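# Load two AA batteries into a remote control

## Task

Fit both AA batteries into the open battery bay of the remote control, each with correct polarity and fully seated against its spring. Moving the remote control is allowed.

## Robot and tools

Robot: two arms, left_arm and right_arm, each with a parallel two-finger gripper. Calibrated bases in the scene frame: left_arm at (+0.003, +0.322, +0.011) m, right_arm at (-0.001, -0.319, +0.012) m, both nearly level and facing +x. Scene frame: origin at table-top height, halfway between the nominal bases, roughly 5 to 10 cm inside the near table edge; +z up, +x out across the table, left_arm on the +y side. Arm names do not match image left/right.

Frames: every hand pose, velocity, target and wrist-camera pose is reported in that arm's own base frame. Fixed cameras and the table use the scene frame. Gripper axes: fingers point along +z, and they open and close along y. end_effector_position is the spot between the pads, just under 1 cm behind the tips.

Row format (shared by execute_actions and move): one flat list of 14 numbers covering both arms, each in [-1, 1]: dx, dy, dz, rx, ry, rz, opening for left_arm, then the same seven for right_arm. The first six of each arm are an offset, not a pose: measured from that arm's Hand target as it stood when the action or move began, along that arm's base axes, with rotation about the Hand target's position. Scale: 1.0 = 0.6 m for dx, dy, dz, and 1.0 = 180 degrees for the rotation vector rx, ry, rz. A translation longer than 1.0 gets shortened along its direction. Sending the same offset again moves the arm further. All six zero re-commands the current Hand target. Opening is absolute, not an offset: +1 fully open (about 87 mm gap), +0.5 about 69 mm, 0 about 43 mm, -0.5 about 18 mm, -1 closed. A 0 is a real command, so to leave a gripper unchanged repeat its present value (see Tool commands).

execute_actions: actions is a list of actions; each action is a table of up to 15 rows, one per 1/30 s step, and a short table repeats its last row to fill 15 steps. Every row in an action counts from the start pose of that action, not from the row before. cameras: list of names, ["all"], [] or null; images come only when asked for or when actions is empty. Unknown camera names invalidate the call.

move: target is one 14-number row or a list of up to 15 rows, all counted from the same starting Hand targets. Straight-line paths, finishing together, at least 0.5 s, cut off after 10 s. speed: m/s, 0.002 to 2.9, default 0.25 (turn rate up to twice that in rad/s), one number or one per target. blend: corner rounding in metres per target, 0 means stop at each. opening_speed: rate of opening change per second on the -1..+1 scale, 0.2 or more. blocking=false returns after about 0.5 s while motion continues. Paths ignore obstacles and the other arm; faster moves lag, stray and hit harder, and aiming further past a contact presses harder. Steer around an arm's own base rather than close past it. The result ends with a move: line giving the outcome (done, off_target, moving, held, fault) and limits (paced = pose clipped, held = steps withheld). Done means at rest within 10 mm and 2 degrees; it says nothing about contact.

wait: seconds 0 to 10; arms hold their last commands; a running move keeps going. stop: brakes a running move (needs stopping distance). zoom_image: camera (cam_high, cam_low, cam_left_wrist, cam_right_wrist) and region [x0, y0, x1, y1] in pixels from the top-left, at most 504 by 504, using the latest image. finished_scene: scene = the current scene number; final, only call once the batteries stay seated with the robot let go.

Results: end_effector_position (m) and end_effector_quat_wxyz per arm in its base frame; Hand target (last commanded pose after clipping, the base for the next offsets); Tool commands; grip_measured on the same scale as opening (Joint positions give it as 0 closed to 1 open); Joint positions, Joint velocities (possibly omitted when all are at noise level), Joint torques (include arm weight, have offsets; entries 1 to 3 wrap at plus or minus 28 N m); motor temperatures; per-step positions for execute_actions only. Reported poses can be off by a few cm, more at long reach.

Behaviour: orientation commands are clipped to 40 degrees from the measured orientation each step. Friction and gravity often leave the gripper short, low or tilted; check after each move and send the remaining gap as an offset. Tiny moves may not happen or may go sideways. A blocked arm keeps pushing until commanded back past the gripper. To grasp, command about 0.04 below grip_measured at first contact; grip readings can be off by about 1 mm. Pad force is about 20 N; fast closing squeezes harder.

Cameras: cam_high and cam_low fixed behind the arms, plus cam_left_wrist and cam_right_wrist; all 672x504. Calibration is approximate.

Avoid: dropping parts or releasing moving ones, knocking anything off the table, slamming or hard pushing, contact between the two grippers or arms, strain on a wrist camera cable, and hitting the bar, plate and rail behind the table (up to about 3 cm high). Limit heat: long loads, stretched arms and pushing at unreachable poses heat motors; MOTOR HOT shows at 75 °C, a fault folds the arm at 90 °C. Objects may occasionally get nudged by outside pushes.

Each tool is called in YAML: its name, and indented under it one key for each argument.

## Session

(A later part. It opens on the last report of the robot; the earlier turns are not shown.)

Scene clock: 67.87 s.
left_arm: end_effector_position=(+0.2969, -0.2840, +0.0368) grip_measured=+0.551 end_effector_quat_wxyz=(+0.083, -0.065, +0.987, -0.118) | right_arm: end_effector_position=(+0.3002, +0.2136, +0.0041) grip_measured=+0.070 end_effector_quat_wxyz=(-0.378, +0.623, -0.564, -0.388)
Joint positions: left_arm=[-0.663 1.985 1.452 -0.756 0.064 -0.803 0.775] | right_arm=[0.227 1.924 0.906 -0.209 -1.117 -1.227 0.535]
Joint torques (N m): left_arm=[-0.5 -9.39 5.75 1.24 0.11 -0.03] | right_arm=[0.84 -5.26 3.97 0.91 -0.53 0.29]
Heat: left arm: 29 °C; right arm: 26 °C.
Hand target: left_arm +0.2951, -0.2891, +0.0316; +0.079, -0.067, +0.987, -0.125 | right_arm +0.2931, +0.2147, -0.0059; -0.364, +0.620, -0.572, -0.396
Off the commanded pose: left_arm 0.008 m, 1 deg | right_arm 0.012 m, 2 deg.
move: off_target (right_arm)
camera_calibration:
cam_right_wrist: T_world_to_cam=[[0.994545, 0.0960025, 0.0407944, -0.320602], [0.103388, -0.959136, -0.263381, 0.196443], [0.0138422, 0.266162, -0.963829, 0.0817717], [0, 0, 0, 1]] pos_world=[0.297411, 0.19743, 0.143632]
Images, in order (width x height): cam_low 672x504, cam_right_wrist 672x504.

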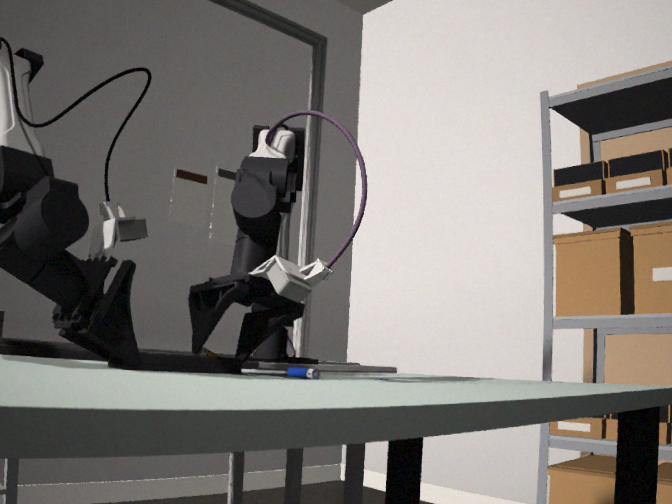

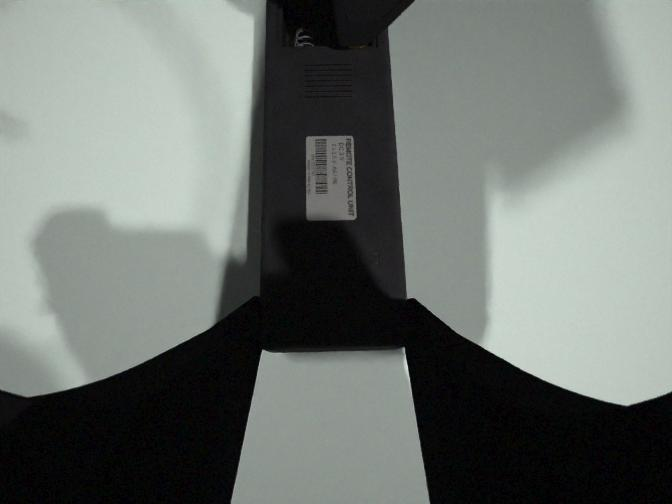

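move:
  target:
    - [0,0,0,0,0,0,0.4,0,0,0,0,0,0,0.02]
  opening_speed: 0.3
  cameras: ["cam_low","cam_right_wrist"]

zoom_image:
  camera: "cam_low"
  region: [90, 300, 290, 400]

zoom_image:
  camera: "cam_right_wrist"
  region: [250, 0, 430, 110]

Scene clock: 69.20 s.
left_arm: end_effector_position=(+0.2965, -0.2813, +0.0357) grip_measured=+0.402 end_effector_quat_wxyz=(+0.083, -0.066, +0.988, -0.111) | right_arm: end_effector_position=(+0.3002, +0.2136, +0.0041) grip_measured=+0.070 end_effector_quat_wxyz=(-0.378, +0.623, -0.564, -0.388)
Joint positions: left_arm=[-0.663 1.986 1.452 -0.764 0.053 -0.803 0.701] | right_arm=[0.227 1.924 0.906 -0.209 -1.117 -1.227 0.535]
Joint torques (N m): left_arm=[-0.51 -9.51 5.85 1.31 0.23 -0.04] | right_arm=[0.84 -5.14 4.1 0.9 -0.53 0.24]
Heat: left arm: 29 °C; right arm: 26 °C.
Hand target: left_arm +0.2951, -0.2891, +0.0316; +0.079, -0.067, +0.987, -0.125 | right_arm +0.2931, +0.2148, -0.0059; -0.364, +0.620, -0.572, -0.396
Off the commanded pose: left_arm 0.009 m, 2 deg | right_arm 0.012 m, 2 deg.
move: off_target (right_arm)
camera_calibration:
cam_right_wrist: T_world_to_cam=[[0.994545, 0.0960025, 0.0407944, -0.320602], [0.103388, -0.959136, -0.263381, 0.196443], [0.0138422, 0.266162, -0.963829, 0.0817717], [0, 0, 0, 1]] pos_world=[0.297411, 0.19743, 0.143632]
Images, in order (width x height): cam_low 672x504, cam_right_wrist 672x504.

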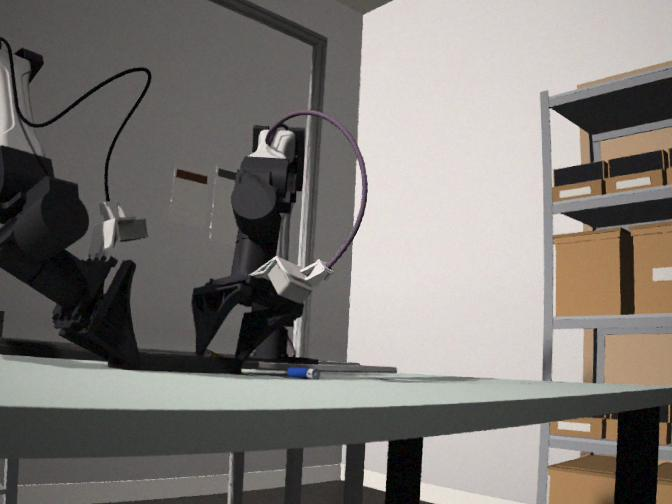

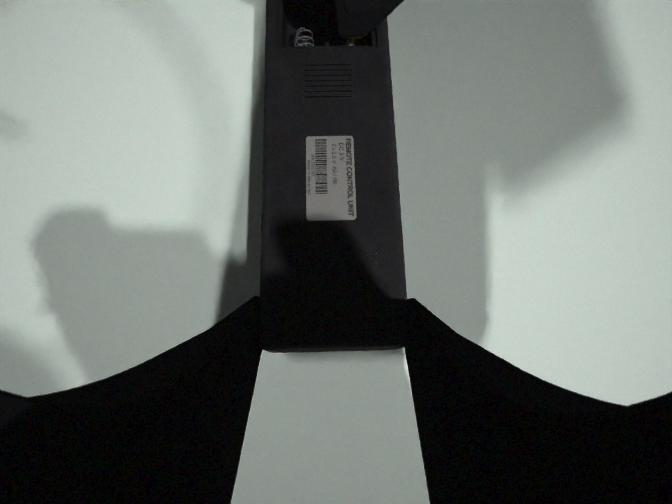

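Scaled by 2.520 from the camera's 672x504 image, which has a finer 960x720 frame.

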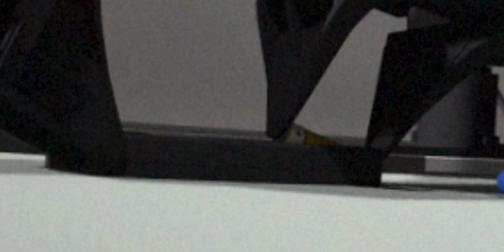

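Scaled by 2.800 from the camera's 672x504 image, which has a finer 960x720 frame.

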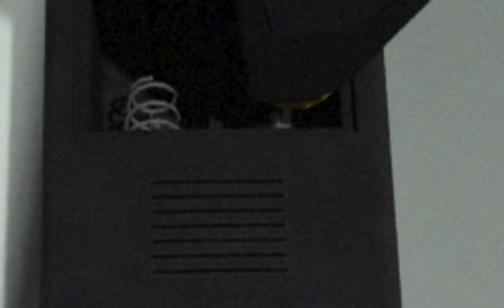

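move:
  target:
    - [0,0,0,0,0,0,0.35,0,0,0,0,0,0,0.02]
    - [0,0,-0.04,0,0,0,0.35,0,0,0,0,0,0,0.02]
  opening_speed: 0.3
  speed: 0.06
  cameras: ["cam_low","cam_right_wrist"]

zoom_image:
  camera: "cam_low"
  region: [90, 300, 290, 400]

zoom_image:
  camera: "cam_right_wrist"
  region: [250, 0, 430, 110]

Scene clock: 71.20 s.
left_arm: end_effector_position=(+0.2956, -0.2803, +0.0329) grip_measured=+0.375 end_effector_quat_wxyz=(+0.086, -0.066, +0.988, -0.112) | right_arm: end_effector_position=(+0.3002, +0.2136, +0.0041) grip_measured=+0.070 end_effector_quat_wxyz=(-0.378, +0.623, -0.564, -0.388)
Joint positions: left_arm=[-0.663 1.98 1.43 -0.743 0.052 -0.803 0.687] | right_arm=[0.227 1.924 0.906 -0.209 -1.117 -1.227 0.535]
Joint torques (N m): left_arm=[-0.53 -6.12 2.19 2 0.24 -0.01] | right_arm=[0.8 -5.3 4.1 0.94 -0.51 0.31]
Heat: left arm: 29 °C; right arm: 26 °C.
Hand target: left_arm +0.2951, -0.2891, +0.0076; +0.079, -0.067, +0.987, -0.125 | right_arm +0.2931, +0.2148, -0.0059; -0.364, +0.620, -0.572, -0.396
Off the commanded pose: left_arm 0.027 m, 2 deg | right_arm 0.012 m, 2 deg.
move: off_target (left_arm, right_arm)
camera_calibration:
cam_right_wrist: T_world_to_cam=[[0.994545, 0.0960025, 0.0407944, -0.320602], [0.103388, -0.959136, -0.263381, 0.196443], [0.0138422, 0.266162, -0.963829, 0.0817717], [0, 0, 0, 1]] pos_world=[0.297411, 0.19743, 0.143632]
Images, in order (width x height): cam_low 672x504, cam_right_wrist 672x504.

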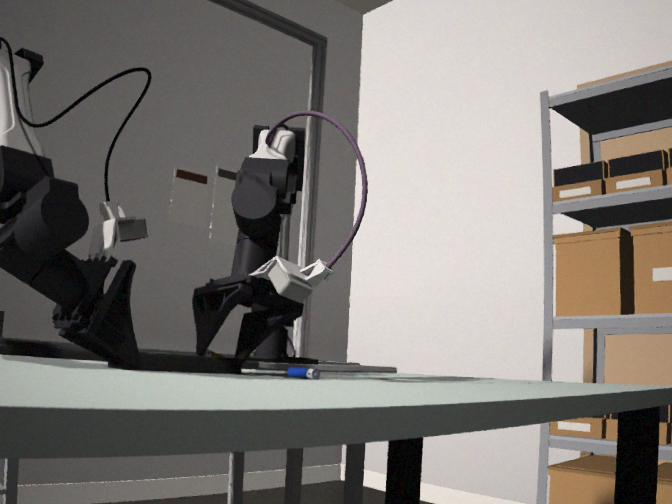

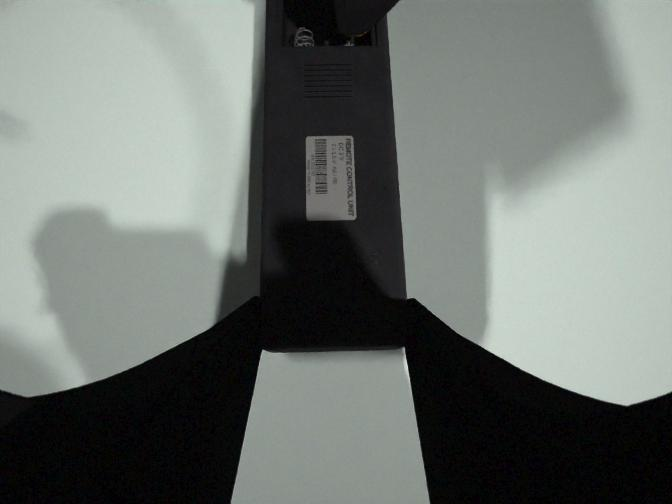

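Scaled by 2.520 from the camera's 672x504 image, which has a finer 960x720 frame.

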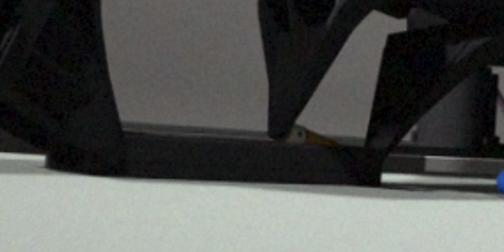

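Scaled by 2.800 from the camera's 672x504 image, which has a finer 960x720 frame.

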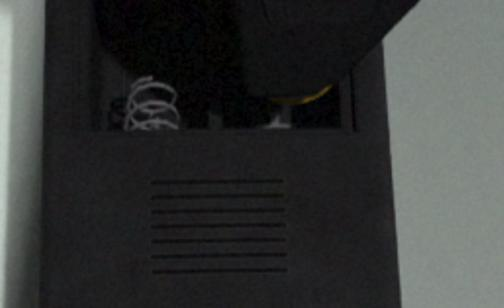

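move:
  target:
    - [0,0,-0.04,0,0,0,0.33,0,0,0,0,0,0,0.02]
  speed: 0.06
  cameras: ["cam_low","cam_right_wrist"]

zoom_image:
  camera: "cam_low"
  region: [90, 300, 290, 400]

zoom_image:
  camera: "cam_right_wrist"
  region: [250, 0, 430, 110]

Scene clock: 72.43 s.
left_arm: end_effector_position=(+0.2954, -0.2805, +0.0253) grip_measured=+0.394 end_effector_quat_wxyz=(+0.088, -0.067, +0.986, -0.123) | right_arm: end_effector_position=(+0.3002, +0.2136, +0.0041) grip_measured=+0.070 end_effector_quat_wxyz=(-0.378, +0.623, -0.564, -0.388)
Joint positions: left_arm=[-0.657 1.974 1.385 -0.685 0.067 -0.802 0.697] | right_arm=[0.227 1.924 0.906 -0.209 -1.117 -1.227 0.535]
Joint torques (N m): left_arm=[-0.94 -2.76 1.05 2.27 0.06 -0.03] | right_arm=[0.75 -5.29 4.23 0.95 -0.51 0.27]
Heat: left arm: 29 °C; right arm: 26 °C.
Hand target: left_arm +0.2951, -0.2890, -0.0164; +0.079, -0.067, +0.987, -0.125 | right_arm +0.2931, +0.2148, -0.0059; -0.364, +0.620, -0.572, -0.396
Off the commanded pose: left_arm 0.043 m, 1 deg | right_arm 0.012 m, 2 deg.
move: off_target (left_arm, right_arm)
camera_calibration:
cam_right_wrist: T_world_to_cam=[[0.994545, 0.0960025, 0.0407944, -0.320602], [0.103388, -0.959136, -0.263381, 0.196443], [0.0138422, 0.266162, -0.963829, 0.0817717], [0, 0, 0, 1]] pos_world=[0.297411, 0.19743, 0.143632]
Images, in order (width x height): cam_low 672x504, cam_right_wrist 672x504.

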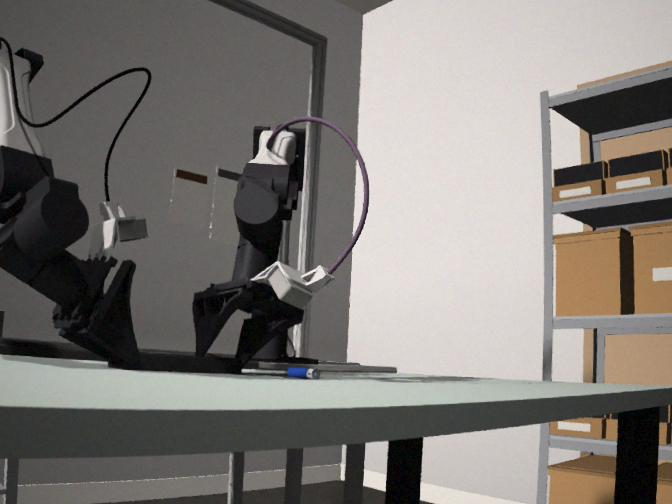

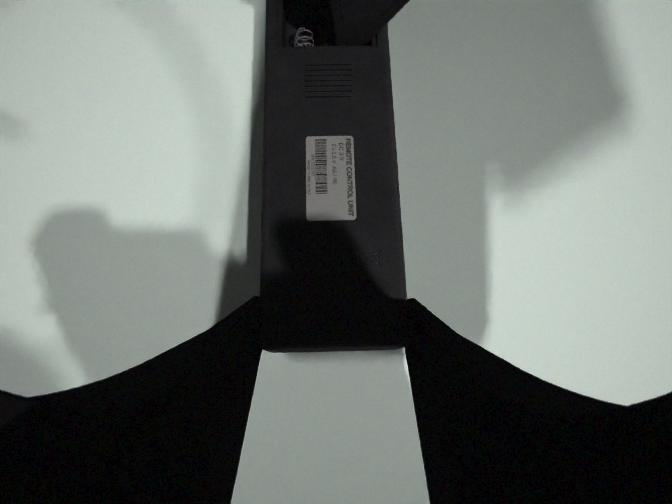

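Scaled by 2.520 from the camera's 672x504 image, which has a finer 960x720 frame.

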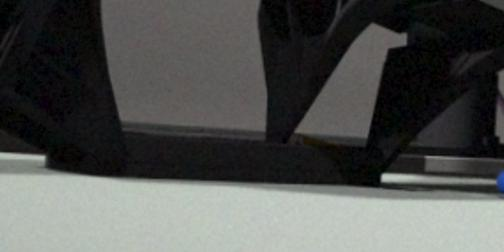

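Scaled by 2.800 from the camera's 672x504 image, which has a finer 960x720 frame.

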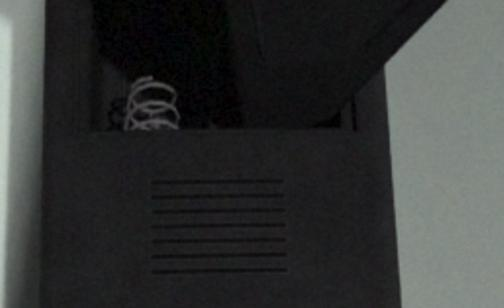

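move:
  target:
    - [0,0.002,0.073,0,0,0,0.36,0,0,0,0,0,0,0.02]
  speed: 0.05
  cameras: ["cam_low","cam_right_wrist"]

zoom_image:
  camera: "cam_low"
  region: [90, 300, 290, 400]

zoom_image:
  camera: "cam_right_wrist"
  region: [250, 0, 430, 110]

Scene clock: 73.97 s.
left_arm: end_effector_position=(+0.2955, -0.2806, +0.0281) grip_measured=+0.394 end_effector_quat_wxyz=(+0.086, -0.067, +0.987, -0.122) | right_arm: end_effector_position=(+0.3002, +0.2136, +0.0041) grip_measured=+0.070 end_effector_quat_wxyz=(-0.378, +0.623, -0.564, -0.388)
Joint positions: left_arm=[-0.657 1.975 1.399 -0.703 0.067 -0.802 0.697] | right_arm=[0.227 1.924 0.906 -0.209 -1.117 -1.227 0.535]
Joint torques (N m): left_arm=[-0.68 -8.08 9.21 0.89 0.07 -0.01] | right_arm=[0.81 -5.16 4.15 0.91 -0.54 0.26]
Heat: left arm: 29 °C; right arm: 26 °C.
Hand target: left_arm +0.2951, -0.2879, +0.0274; +0.079, -0.067, +0.987, -0.125 | right_arm +0.2931, +0.2148, -0.0059; -0.364, +0.620, -0.572, -0.396
Off the commanded pose: left_arm 0.007 m, 1 deg | right_arm 0.012 m, 2 deg.
move: off_target (right_arm)
camera_calibration:
cam_right_wrist: T_world_to_cam=[[0.994545, 0.0960025, 0.0407944, -0.320602], [0.103388, -0.959136, -0.263381, 0.196443], [0.0138422, 0.266162, -0.963829, 0.0817717], [0, 0, 0, 1]] pos_world=[0.297411, 0.19743, 0.143632]
Images, in order (width x height): cam_low 672x504, cam_right_wrist 672x504.

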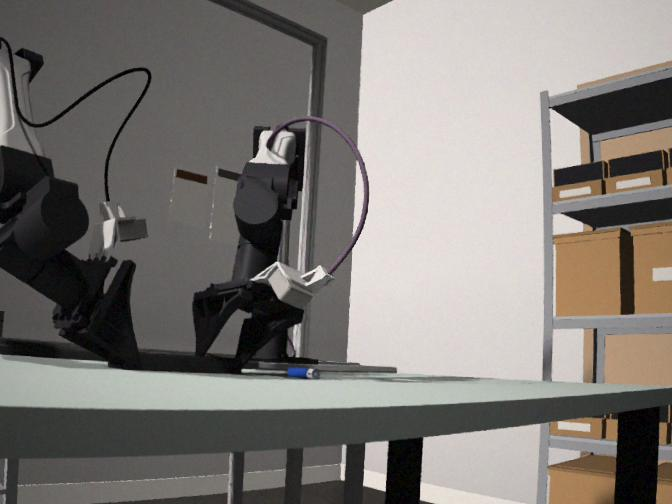

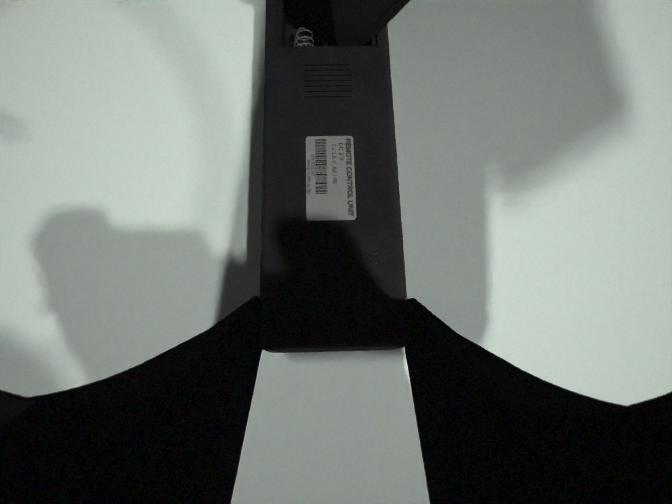

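Scaled by 2.520 from the camera's 672x504 image, which has a finer 960x720 frame.

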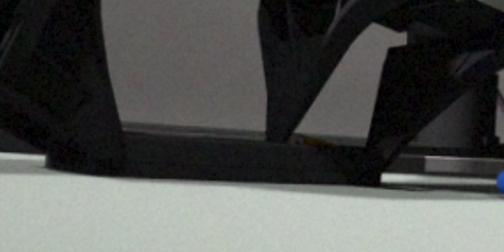

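Scaled by 2.800 from the camera's 672x504 image, which has a finer 960x720 frame.

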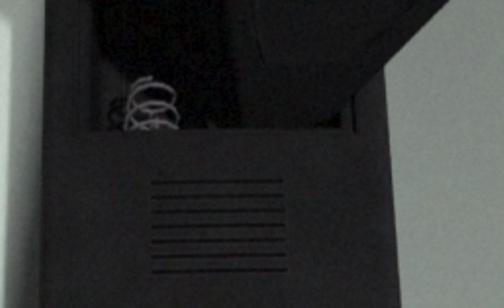

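move:
  target:
    - [0,0.004,0.022,0,0,0,0.37,0,0,0,0,0,0,0.02]
  speed: 0.04

move:
  target:
    - [0,0.0,0.0,0,0,0,0.6,0,0,0,0,0,0,0.02]
  opening_speed: 0.25
  cameras: ["cam_low","cam_right_wrist"]

zoom_image:
  camera: "cam_low"
  region: [90, 300, 290, 400]

zoom_image:
  camera: "cam_right_wrist"
  region: [250, 0, 430, 110]

Scene clock: 75.33 s.
left_arm: end_effector_position=(+0.2931, -0.2787, +0.0306) grip_measured=+0.394 end_effector_quat_wxyz=(+0.080, -0.067, +0.988, -0.116) | right_arm: end_effector_position=(+0.3001, +0.2137, +0.0042) grip_measured=+0.070 end_effector_quat_wxyz=(-0.378, +0.623, -0.564, -0.389)
Joint positions: left_arm=[-0.657 1.975 1.412 -0.733 0.067 -0.802 0.697] | right_arm=[0.227 1.924 0.906 -0.209 -1.118 -1.227 0.535]
Joint torques (N m): left_arm=[-0.35 -10.09 10.29 0.67 0.08 0.03] | right_arm=[0.7 -5.35 4.18 0.94 -0.51 0.28]
Heat: left arm: 29 °C; right arm: 26 °C.
Hand target: left_arm +0.2951, -0.2854, +0.0406; +0.079, -0.067, +0.987, -0.125 | right_arm +0.2931, +0.2147, -0.0059; -0.364, +0.620, -0.572, -0.396
Off the commanded pose: left_arm 0.012 m, 1 deg | right_arm 0.012 m, 2 deg.
move: off_target (left_arm, right_arm)

Scene clock: 76.47 s.
left_arm: end_effector_position=(+0.2924, -0.2752, +0.0301) grip_measured=+0.600 end_effector_quat_wxyz=(+0.080, -0.068, +0.989, -0.107) | right_arm: end_effector_position=(+0.2996, +0.2143, +0.0043) grip_measured=+0.070 end_effector_quat_wxyz=(-0.377, +0.624, -0.563, -0.390)
Joint positions: left_arm=[-0.657 1.975 1.414 -0.747 0.054 -0.802 0.8] | right_arm=[0.229 1.924 0.906 -0.209 -1.118 -1.227 0.535]
Joint torques (N m): left_arm=[-0.32 -10.21 10.22 0.8 0.24 0.04] | right_arm=[0.62 -5.42 4.11 0.9 -0.52 0.26]
Heat: left arm: 29 °C; right arm: 26 °C.
Hand target: left_arm +0.2951, -0.2854, +0.0407; +0.079, -0.067, +0.987, -0.125 | right_arm +0.2931, +0.2148, -0.0059; -0.364, +0.620, -0.572, -0.396
Off the commanded pose: left_arm 0.015 m, 2 deg | right_arm 0.012 m, 2 deg.
move: off_target (left_arm, right_arm)
camera_calibration:
cam_right_wrist: T_world_to_cam=[[0.994341, 0.0983194, 0.0402503, -0.320571], [0.105495, -0.95853, -0.264748, 0.196446], [0.0125512, 0.267496, -0.963477, 0.0818104], [0, 0, 0, 1]] pos_world=[0.297005, 0.197933, 0.143734]
Images, in order (width x height): cam_low 672x504, cam_right_wrist 672x504.

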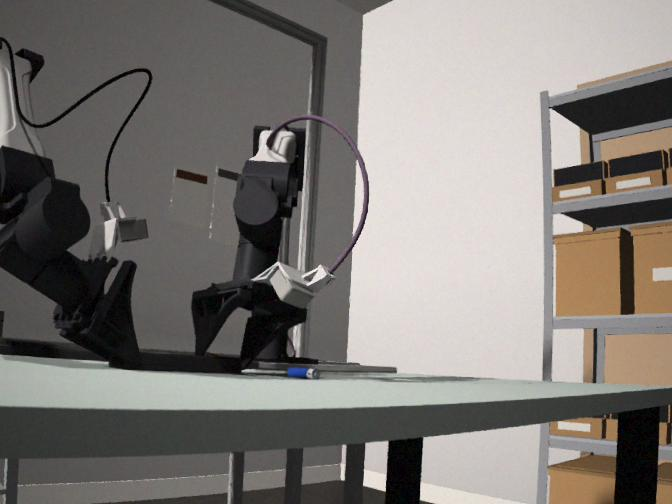

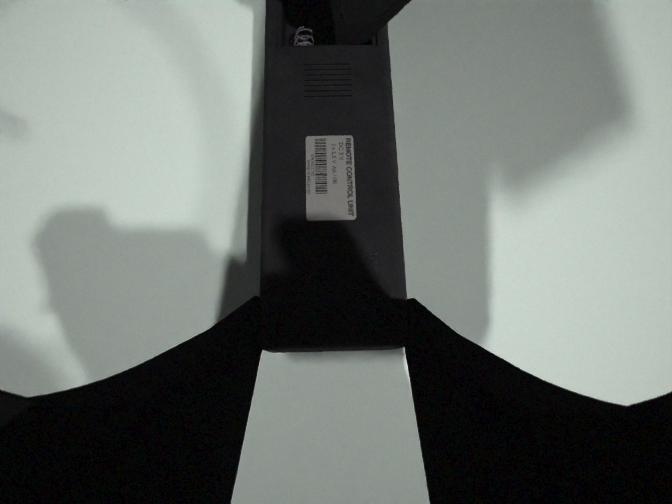

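Scaled by 2.520 from the camera's 672x504 image, which has a finer 960x720 frame.

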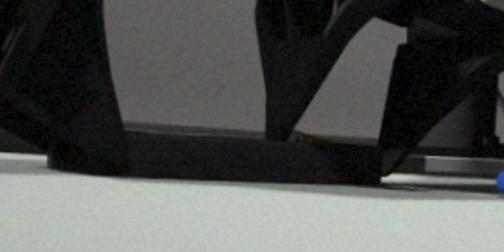

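Scaled by 2.800 from the camera's 672x504 image, which has a finer 960x720 frame.

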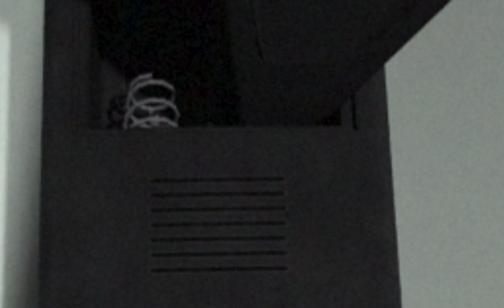

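move:
  target:
    - [0,-0.006,0.03,0,0,0,0.6,0,0,0,0,0,0,0.02]
    - [0,-0.008,0.13,0,0,0,0.6,0,0,0,0,0,0,0.02]
  speed: 0.1
  cameras: ["cam_low","cam_right_wrist","cam_left_wrist"]

zoom_image:
  camera: "cam_low"
  region: [90, 300, 290, 400]

zoom_image:
  camera: "cam_right_wrist"
  region: [250, 0, 430, 110]

Scene clock: 78.77 s.
left_arm: end_effector_position=(+0.2898, -0.2736, +0.0870) grip_measured=+0.600 end_effector_quat_wxyz=(+0.064, -0.066, +0.993, -0.080) | right_arm: end_effector_position=(+0.2973, +0.2226, +0.0145) grip_measured=+0.068 end_effector_quat_wxyz=(-0.394, +0.619, -0.540, -0.411)
Joint positions: left_arm=[-0.667 1.975 1.655 -1.047 0.034 -0.802 0.8] | right_arm=[0.233 1.924 0.906 -0.188 -1.186 -1.227 0.534]
Joint torques (N m): left_arm=[-0.31 -13.81 12.7 0.71 0.44 -0.01] | right_arm=[0.31 -5.67 3.9 0.7 0.27 0.23]
Heat: left arm: 30 °C; right arm: 26 °C.
Hand target: left_arm +0.2951, -0.2902, +0.1186; +0.079, -0.067, +0.987, -0.125 | right_arm +0.2931, +0.2148, -0.0059; -0.364, +0.620, -0.572, -0.396
Off the commanded pose: left_arm 0.036 m, 5 deg | right_arm 0.022 m, 5 deg.
move: off_target (left_arm, right_arm)
camera_calibration:
cam_left_wrist: T_world_to_cam=[[0.120354, -0.979981, 0.158594, -0.318133], [-0.737399, 0.0187075, 0.675198, 0.181924], [-0.664648, -0.19821, -0.720386, 0.348826], [0, 0, 0, 1]] pos_world=[0.404286, -0.246027, 0.178908]
cam_right_wrist: T_world_to_cam=[[0.99104, 0.122429, 0.0533884, -0.324096], [0.133199, -0.935461, -0.32737, 0.194877], [0.0098631, 0.331548, -0.943387, 0.075714], [0, 0, 0, 1]] pos_world=[0.294488, 0.196876, 0.152527]
Images, in order (width x height): cam_low 672x504, cam_left_wrist 672x504, cam_right_wrist 672x504.

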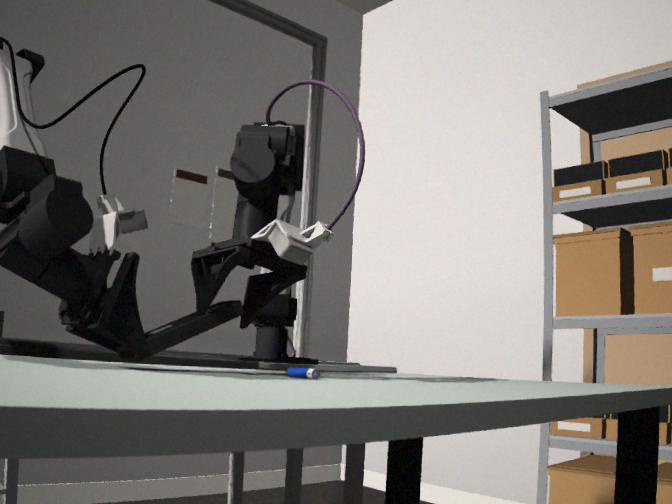

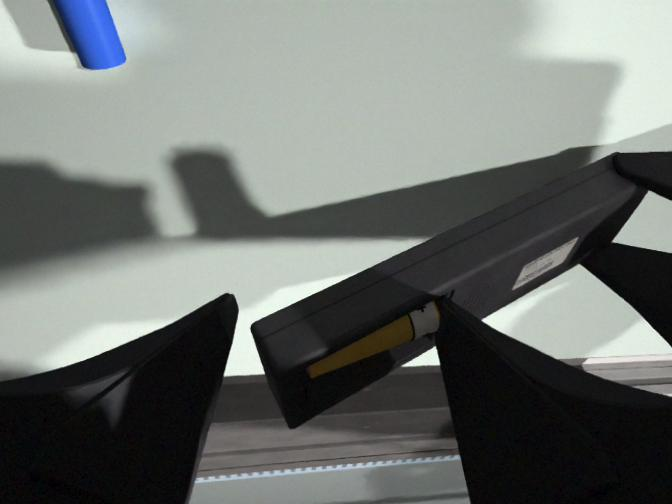

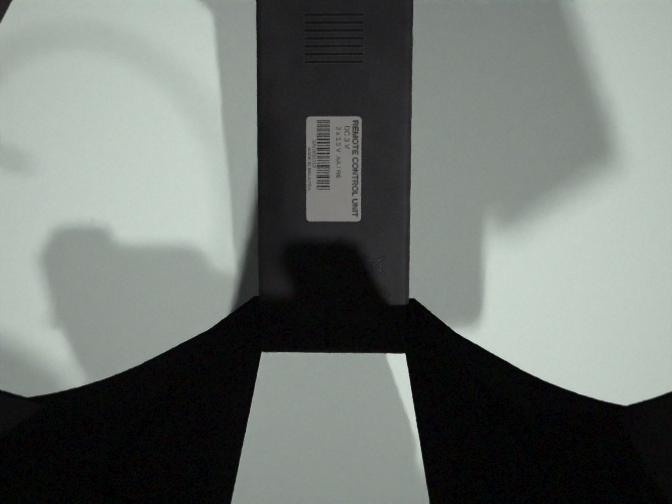

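Scaled by 2.520 from the camera's 672x504 image, which has a finer 960x720 frame.

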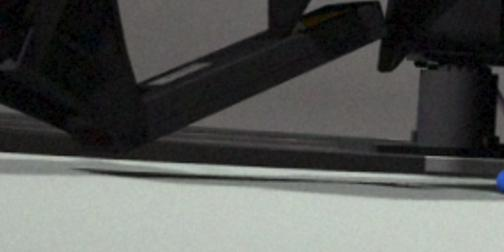

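Scaled by 2.800 from the camera's 672x504 image, which has a finer 960x720 frame.

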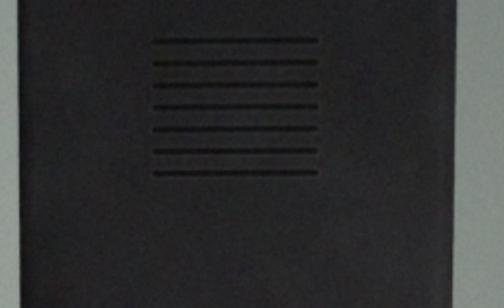

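move:
  target:
    - [0,0.002,-0.08,0,0,0,0.6,0,0,0,0,0,0,0.02]
    - [0,0.008,-0.13,0,0,0,0.6,0,0,0,0,0,0,0.02]
  speed: 0.07
  cameras: ["cam_low","cam_right_wrist","cam_left_wrist"]

zoom_image:
  camera: "cam_low"
  region: [90, 300, 290, 400]

zoom_image:
  camera: "cam_right_wrist"
  region: [250, 0, 430, 110]

Scene clock: 81.23 s.
left_arm: end_effector_position=(+0.2945, -0.2753, +0.0416) grip_measured=+0.600 end_effector_quat_wxyz=(+0.081, -0.068, +0.989, -0.099) | right_arm: end_effector_position=(+0.2988, +0.2159, +0.0048) grip_measured=+0.068 end_effector_quat_wxyz=(-0.378, +0.624, -0.561, -0.391)
Joint positions: left_arm=[-0.66 1.975 1.465 -0.806 0.039 -0.802 0.8] | right_arm=[0.233 1.924 0.906 -0.208 -1.122 -1.227 0.534]
Joint torques (N m): left_arm=[-0.27 -10.07 5.61 1.37 0.41 0.03] | right_arm=[0.2 -5.26 3.97 0.94 -0.5 0.25]
Heat: left arm: 30 °C; right arm: 26 °C.
Hand target: left_arm +0.2951, -0.2854, +0.0406; +0.079, -0.067, +0.987, -0.125 | right_arm +0.2931, +0.2148, -0.0058; -0.364, +0.620, -0.572, -0.396
Off the commanded pose: left_arm 0.010 m, 3 deg | right_arm 0.012 m, 2 deg.
move: off_target (left_arm, right_arm)
camera_calibration:
cam_left_wrist: T_world_to_cam=[[0.118767, -0.972916, 0.198317, -0.312374], [-0.762065, 0.038721, 0.646342, 0.230061], [-0.636515, -0.227895, -0.736826, 0.303166], [0, 0, 0, 1]] pos_world=[0.405391, -0.243732, 0.136632]
cam_right_wrist: T_world_to_cam=[[0.993805, 0.103176, 0.0412996, -0.32085], [0.110498, -0.957053, -0.268029, 0.19633], [0.0118718, 0.270932, -0.962525, 0.0814164], [0, 0, 0, 1]] pos_world=[0.296202, 0.198944, 0.144238]
Images, in order (width x height): cam_low 672x504, cam_left_wrist 672x504, cam_right_wrist 672x504.

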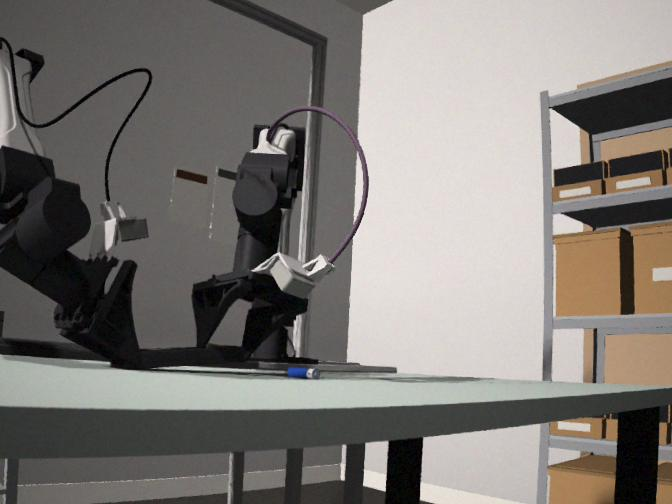

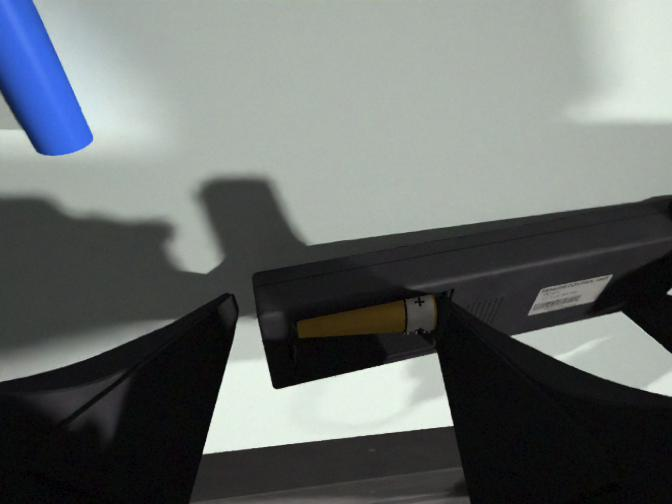

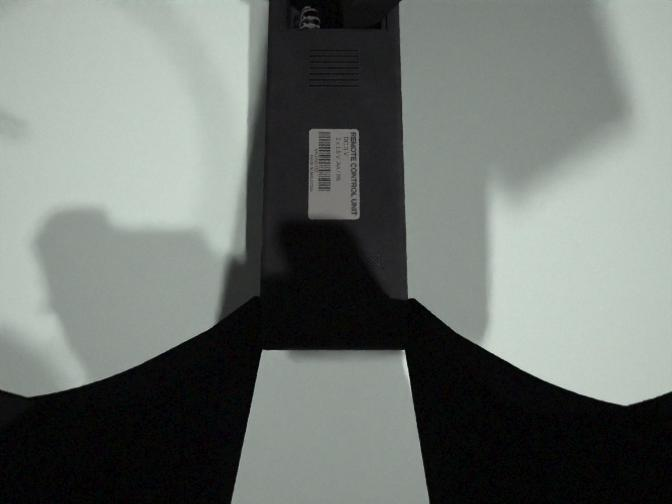

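Scaled by 2.520 from the camera's 672x504 image, which has a finer 960x720 frame.

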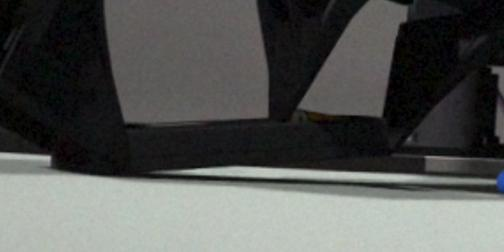

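Scaled by 2.800 from the camera's 672x504 image, which has a finer 960x720 frame.

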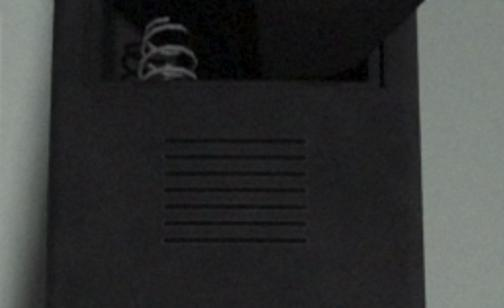

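move:
  target:
    - [0,0.0,-0.03,0,0,0,0.6,0,0,0,0,0,0,0.02]
  speed: 0.05

move:
  target:
    - [0,0.025,0.04,0,0,0,0.6,0,0,0,0,0,0,0.02]
  speed: 0.05
  cameras: ["cam_low","cam_right_wrist","cam_left_wrist"]

zoom_image:
  camera: "cam_low"
  region: [90, 300, 290, 400]

zoom_image:
  camera: "cam_left_wrist"
  region: [240, 240, 500, 400]

Scene clock: 83.03 s.
left_arm: end_effector_position=(+0.2953, -0.2750, +0.0295) grip_measured=+0.600 end_effector_quat_wxyz=(+0.081, -0.070, +0.989, -0.104) | right_arm: end_effector_position=(+0.2988, +0.2153, +0.0040) grip_measured=+0.068 end_effector_quat_wxyz=(-0.376, +0.625, -0.562, -0.390)
Joint positions: left_arm=[-0.655 1.985 1.427 -0.752 0.048 -0.802 0.8] | right_arm=[0.233 1.924 0.906 -0.209 -1.117 -1.227 0.534]
Joint torques (N m): left_arm=[-0.49 -8.92 4.79 1.54 0.28 0.03] | right_arm=[0.27 -5.31 4.08 0.96 -0.56 0.26]
Heat: left arm: 30 °C; right arm: 26 °C.
Hand target: left_arm +0.2951, -0.2854, +0.0226; +0.079, -0.067, +0.987, -0.125 | right_arm +0.2931, +0.2148, -0.0059; -0.364, +0.620, -0.572, -0.396
Off the commanded pose: left_arm 0.012 m, 2 deg | right_arm 0.011 m, 2 deg.
move: off_target (left_arm, right_arm)

Scene clock: 84.00 s.
left_arm: end_effector_position=(+0.2961, -0.2717, +0.0301) grip_measured=+0.600 end_effector_quat_wxyz=(+0.073, -0.067, +0.989, -0.110) | right_arm: end_effector_position=(+0.2989, +0.2153, +0.0041) grip_measured=+0.068 end_effector_quat_wxyz=(-0.376, +0.625, -0.562, -0.390)
Joint positions: left_arm=[-0.638 1.985 1.427 -0.758 0.072 -0.783 0.8] | right_arm=[0.233 1.924 0.906 -0.209 -1.117 -1.227 0.534]
Joint torques (N m): left_arm=[0.58 -14.82 6.05 0.76 0.12 0.11] | right_arm=[0.32 -5.34 4.11 0.92 -0.53 0.28]
Heat: left arm: 31 °C; right arm: 26 °C.
Hand target: left_arm +0.2951, -0.2704, +0.0466; +0.079, -0.067, +0.987, -0.125 | right_arm +0.2931, +0.2148, -0.0059; -0.364, +0.620, -0.572, -0.396
Off the commanded pose: left_arm 0.017 m, 2 deg | right_arm 0.012 m, 2 deg.
move: off_target (left_arm, right_arm)
camera_calibration:
cam_left_wrist: T_world_to_cam=[[0.117462, -0.968824, 0.218134, -0.305906], [-0.752306, 0.0565752, 0.65638, 0.240168], [-0.648258, -0.241203, -0.722207, 0.295899], [0, 0, 0, 1]] pos_world=[0.408431, -0.238585, 0.122788]
cam_right_wrist: T_world_to_cam=[[0.993976, 0.101696, 0.040852, -0.320637], [0.108895, -0.958507, -0.26345, 0.196438], [0.0123652, 0.266312, -0.963808, 0.0817403], [0, 0, 0, 1]] pos_world=[0.296304, 0.199126, 0.143632]
Images, in order (width x height): cam_low 672x504, cam_left_wrist 672x504, cam_right_wrist 672x504.

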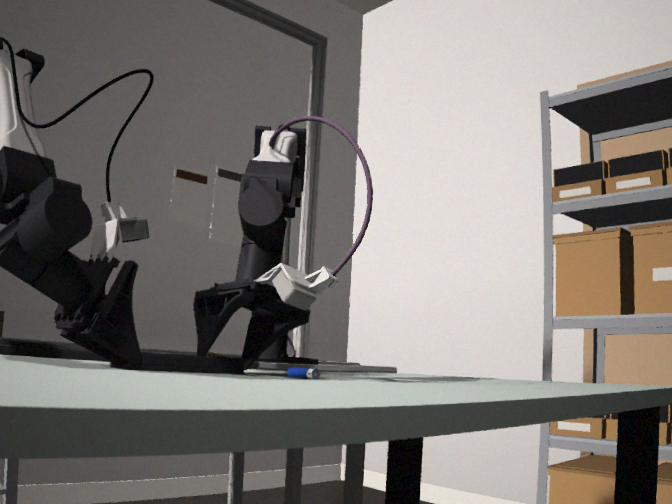

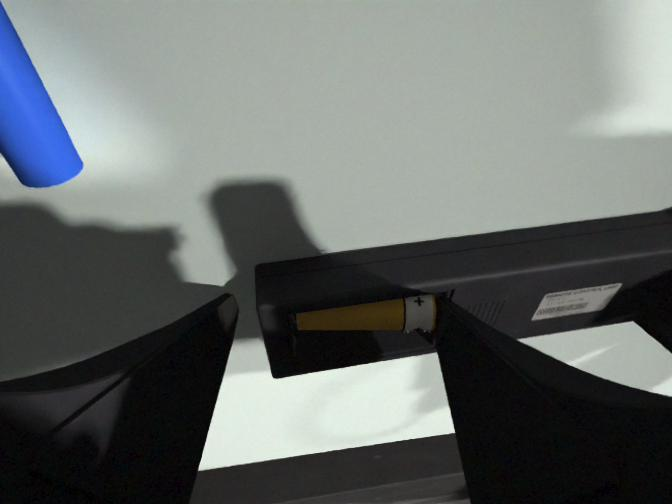

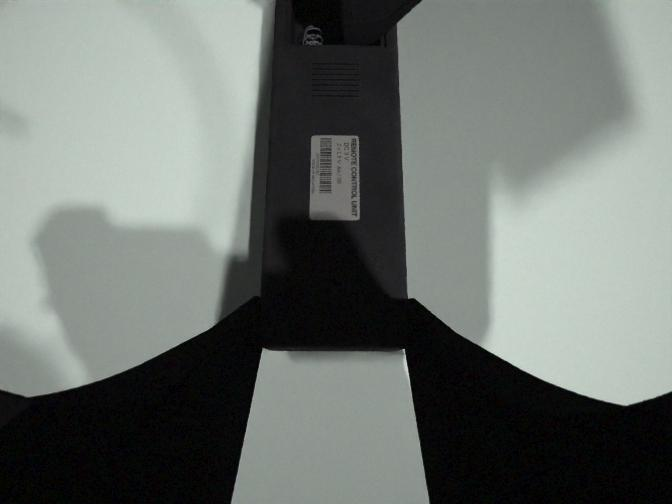

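Scaled by 2.520 from the camera's 672x504 image, which has a finer 960x720 frame.

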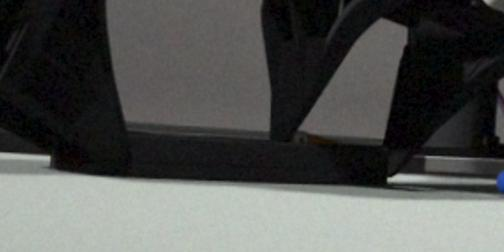

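Scaled by 1.938 from the camera's 672x504 image, which has a finer 960x720 frame.

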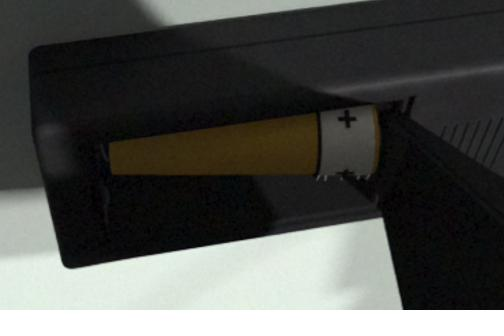

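move:
  target:
    - [0.02,0,0,0,0,0,0.6,0,0,0,0,0,0,0.02]
    - [-0.02,0,0.004,0,0,0,0.6,0,0,0,0,0,0,0.02]
    - [0.02,0,0.006,0,0,0,0.6,0,0,0,0,0,0,0.02]
    - [-0.02,0,0.008,0,0,0,0.6,0,0,0,0,0,0,0.02]
    - [0.0,0,0.008,0,0,0,0.6,0,0,0,0,0,0,0.02]
  speed: 0.15
  blend: 0.004
  cameras: ["cam_low","cam_right_wrist","cam_left_wrist"]

zoom_image:
  camera: "cam_low"
  region: [90, 300, 290, 400]

zoom_image:
  camera: "cam_left_wrist"
  region: [240, 240, 500, 400]

Scene clock: 86.93 s.
left_arm: end_effector_position=(+0.2924, -0.2699, +0.0360) grip_measured=+0.600 end_effector_quat_wxyz=(+0.073, -0.065, +0.989, -0.115) | right_arm: end_effector_position=(+0.2989, +0.2182, +0.0065) grip_measured=+0.068 end_effector_quat_wxyz=(-0.382, +0.626, -0.555, -0.393)
Joint positions: left_arm=[-0.637 1.959 1.413 -0.764 0.08 -0.778 0.8] | right_arm=[0.236 1.924 0.906 -0.198 -1.131 -1.227 0.534]
Joint torques (N m): left_arm=[0.46 -12.7 8.65 0.67 0.06 0.09] | right_arm=[-0.05 -5.38 4.03 0.84 -0.39 0.25]
Motor temperatures (°C): left_arm=[20 32 26 23 20 21 23] | right_arm=[19 23 25 26 23 22 22]
Heat: left arm: 32 °C; right arm: 26 °C.
Hand target: left_arm +0.2951, -0.2705, +0.0515; +0.079, -0.067, +0.987, -0.125 | right_arm +0.2931, +0.2148, -0.0058; -0.364, +0.620, -0.572, -0.396
Off the commanded pose: left_arm 0.016 m, 1 deg | right_arm 0.014 m, 3 deg.
move: off_target (left_arm, right_arm)
camera_calibration:
cam_left_wrist: T_world_to_cam=[[0.112078, -0.967444, 0.226914, -0.303397], [-0.752672, 0.066441, 0.655034, 0.236267], [-0.648785, -0.244207, -0.720722, 0.297476], [0, 0, 0, 1]] pos_world=[0.404834, -0.236572, 0.12848]
cam_right_wrist: T_world_to_cam=[[0.992784, 0.109337, 0.049253, -0.322409], [0.118764, -0.953335, -0.277574, 0.195818], [0.0166054, 0.281421, -0.959441, 0.078707], [0, 0, 0, 1]] pos_world=[0.295519, 0.199782, 0.145748]
Images, in order (width x height): cam_low 672x504, cam_left_wrist 672x504, cam_right_wrist 672x504.

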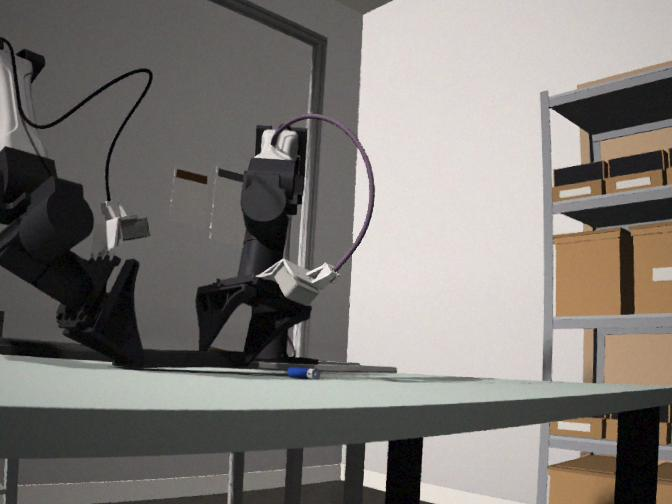

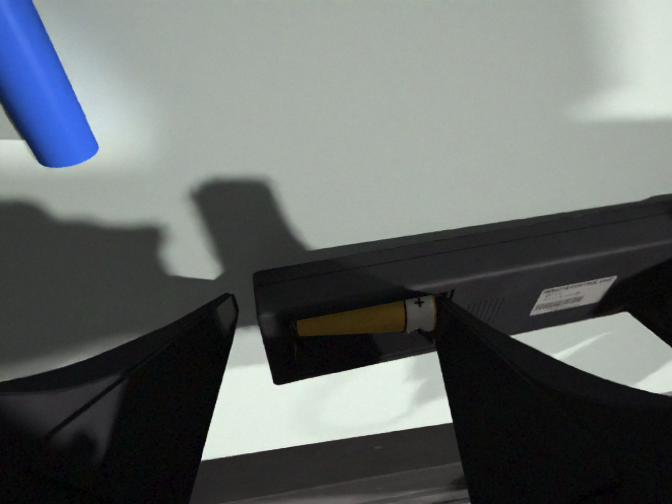

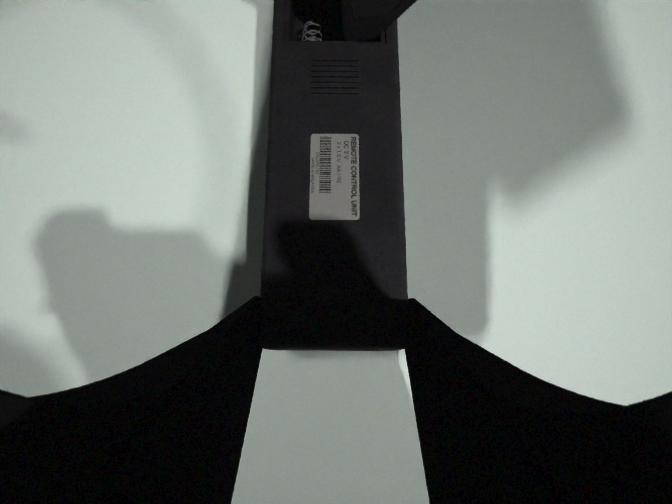

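Scaled by 2.520 from the camera's 672x504 image, which has a finer 960x720 frame.

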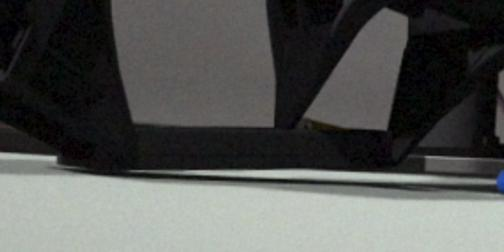

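Scaled by 1.938 from the camera's 672x504 image, which has a finer 960x720 frame.

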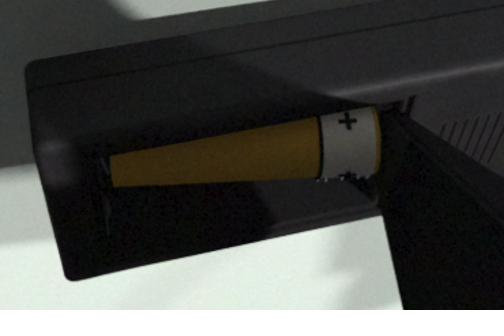

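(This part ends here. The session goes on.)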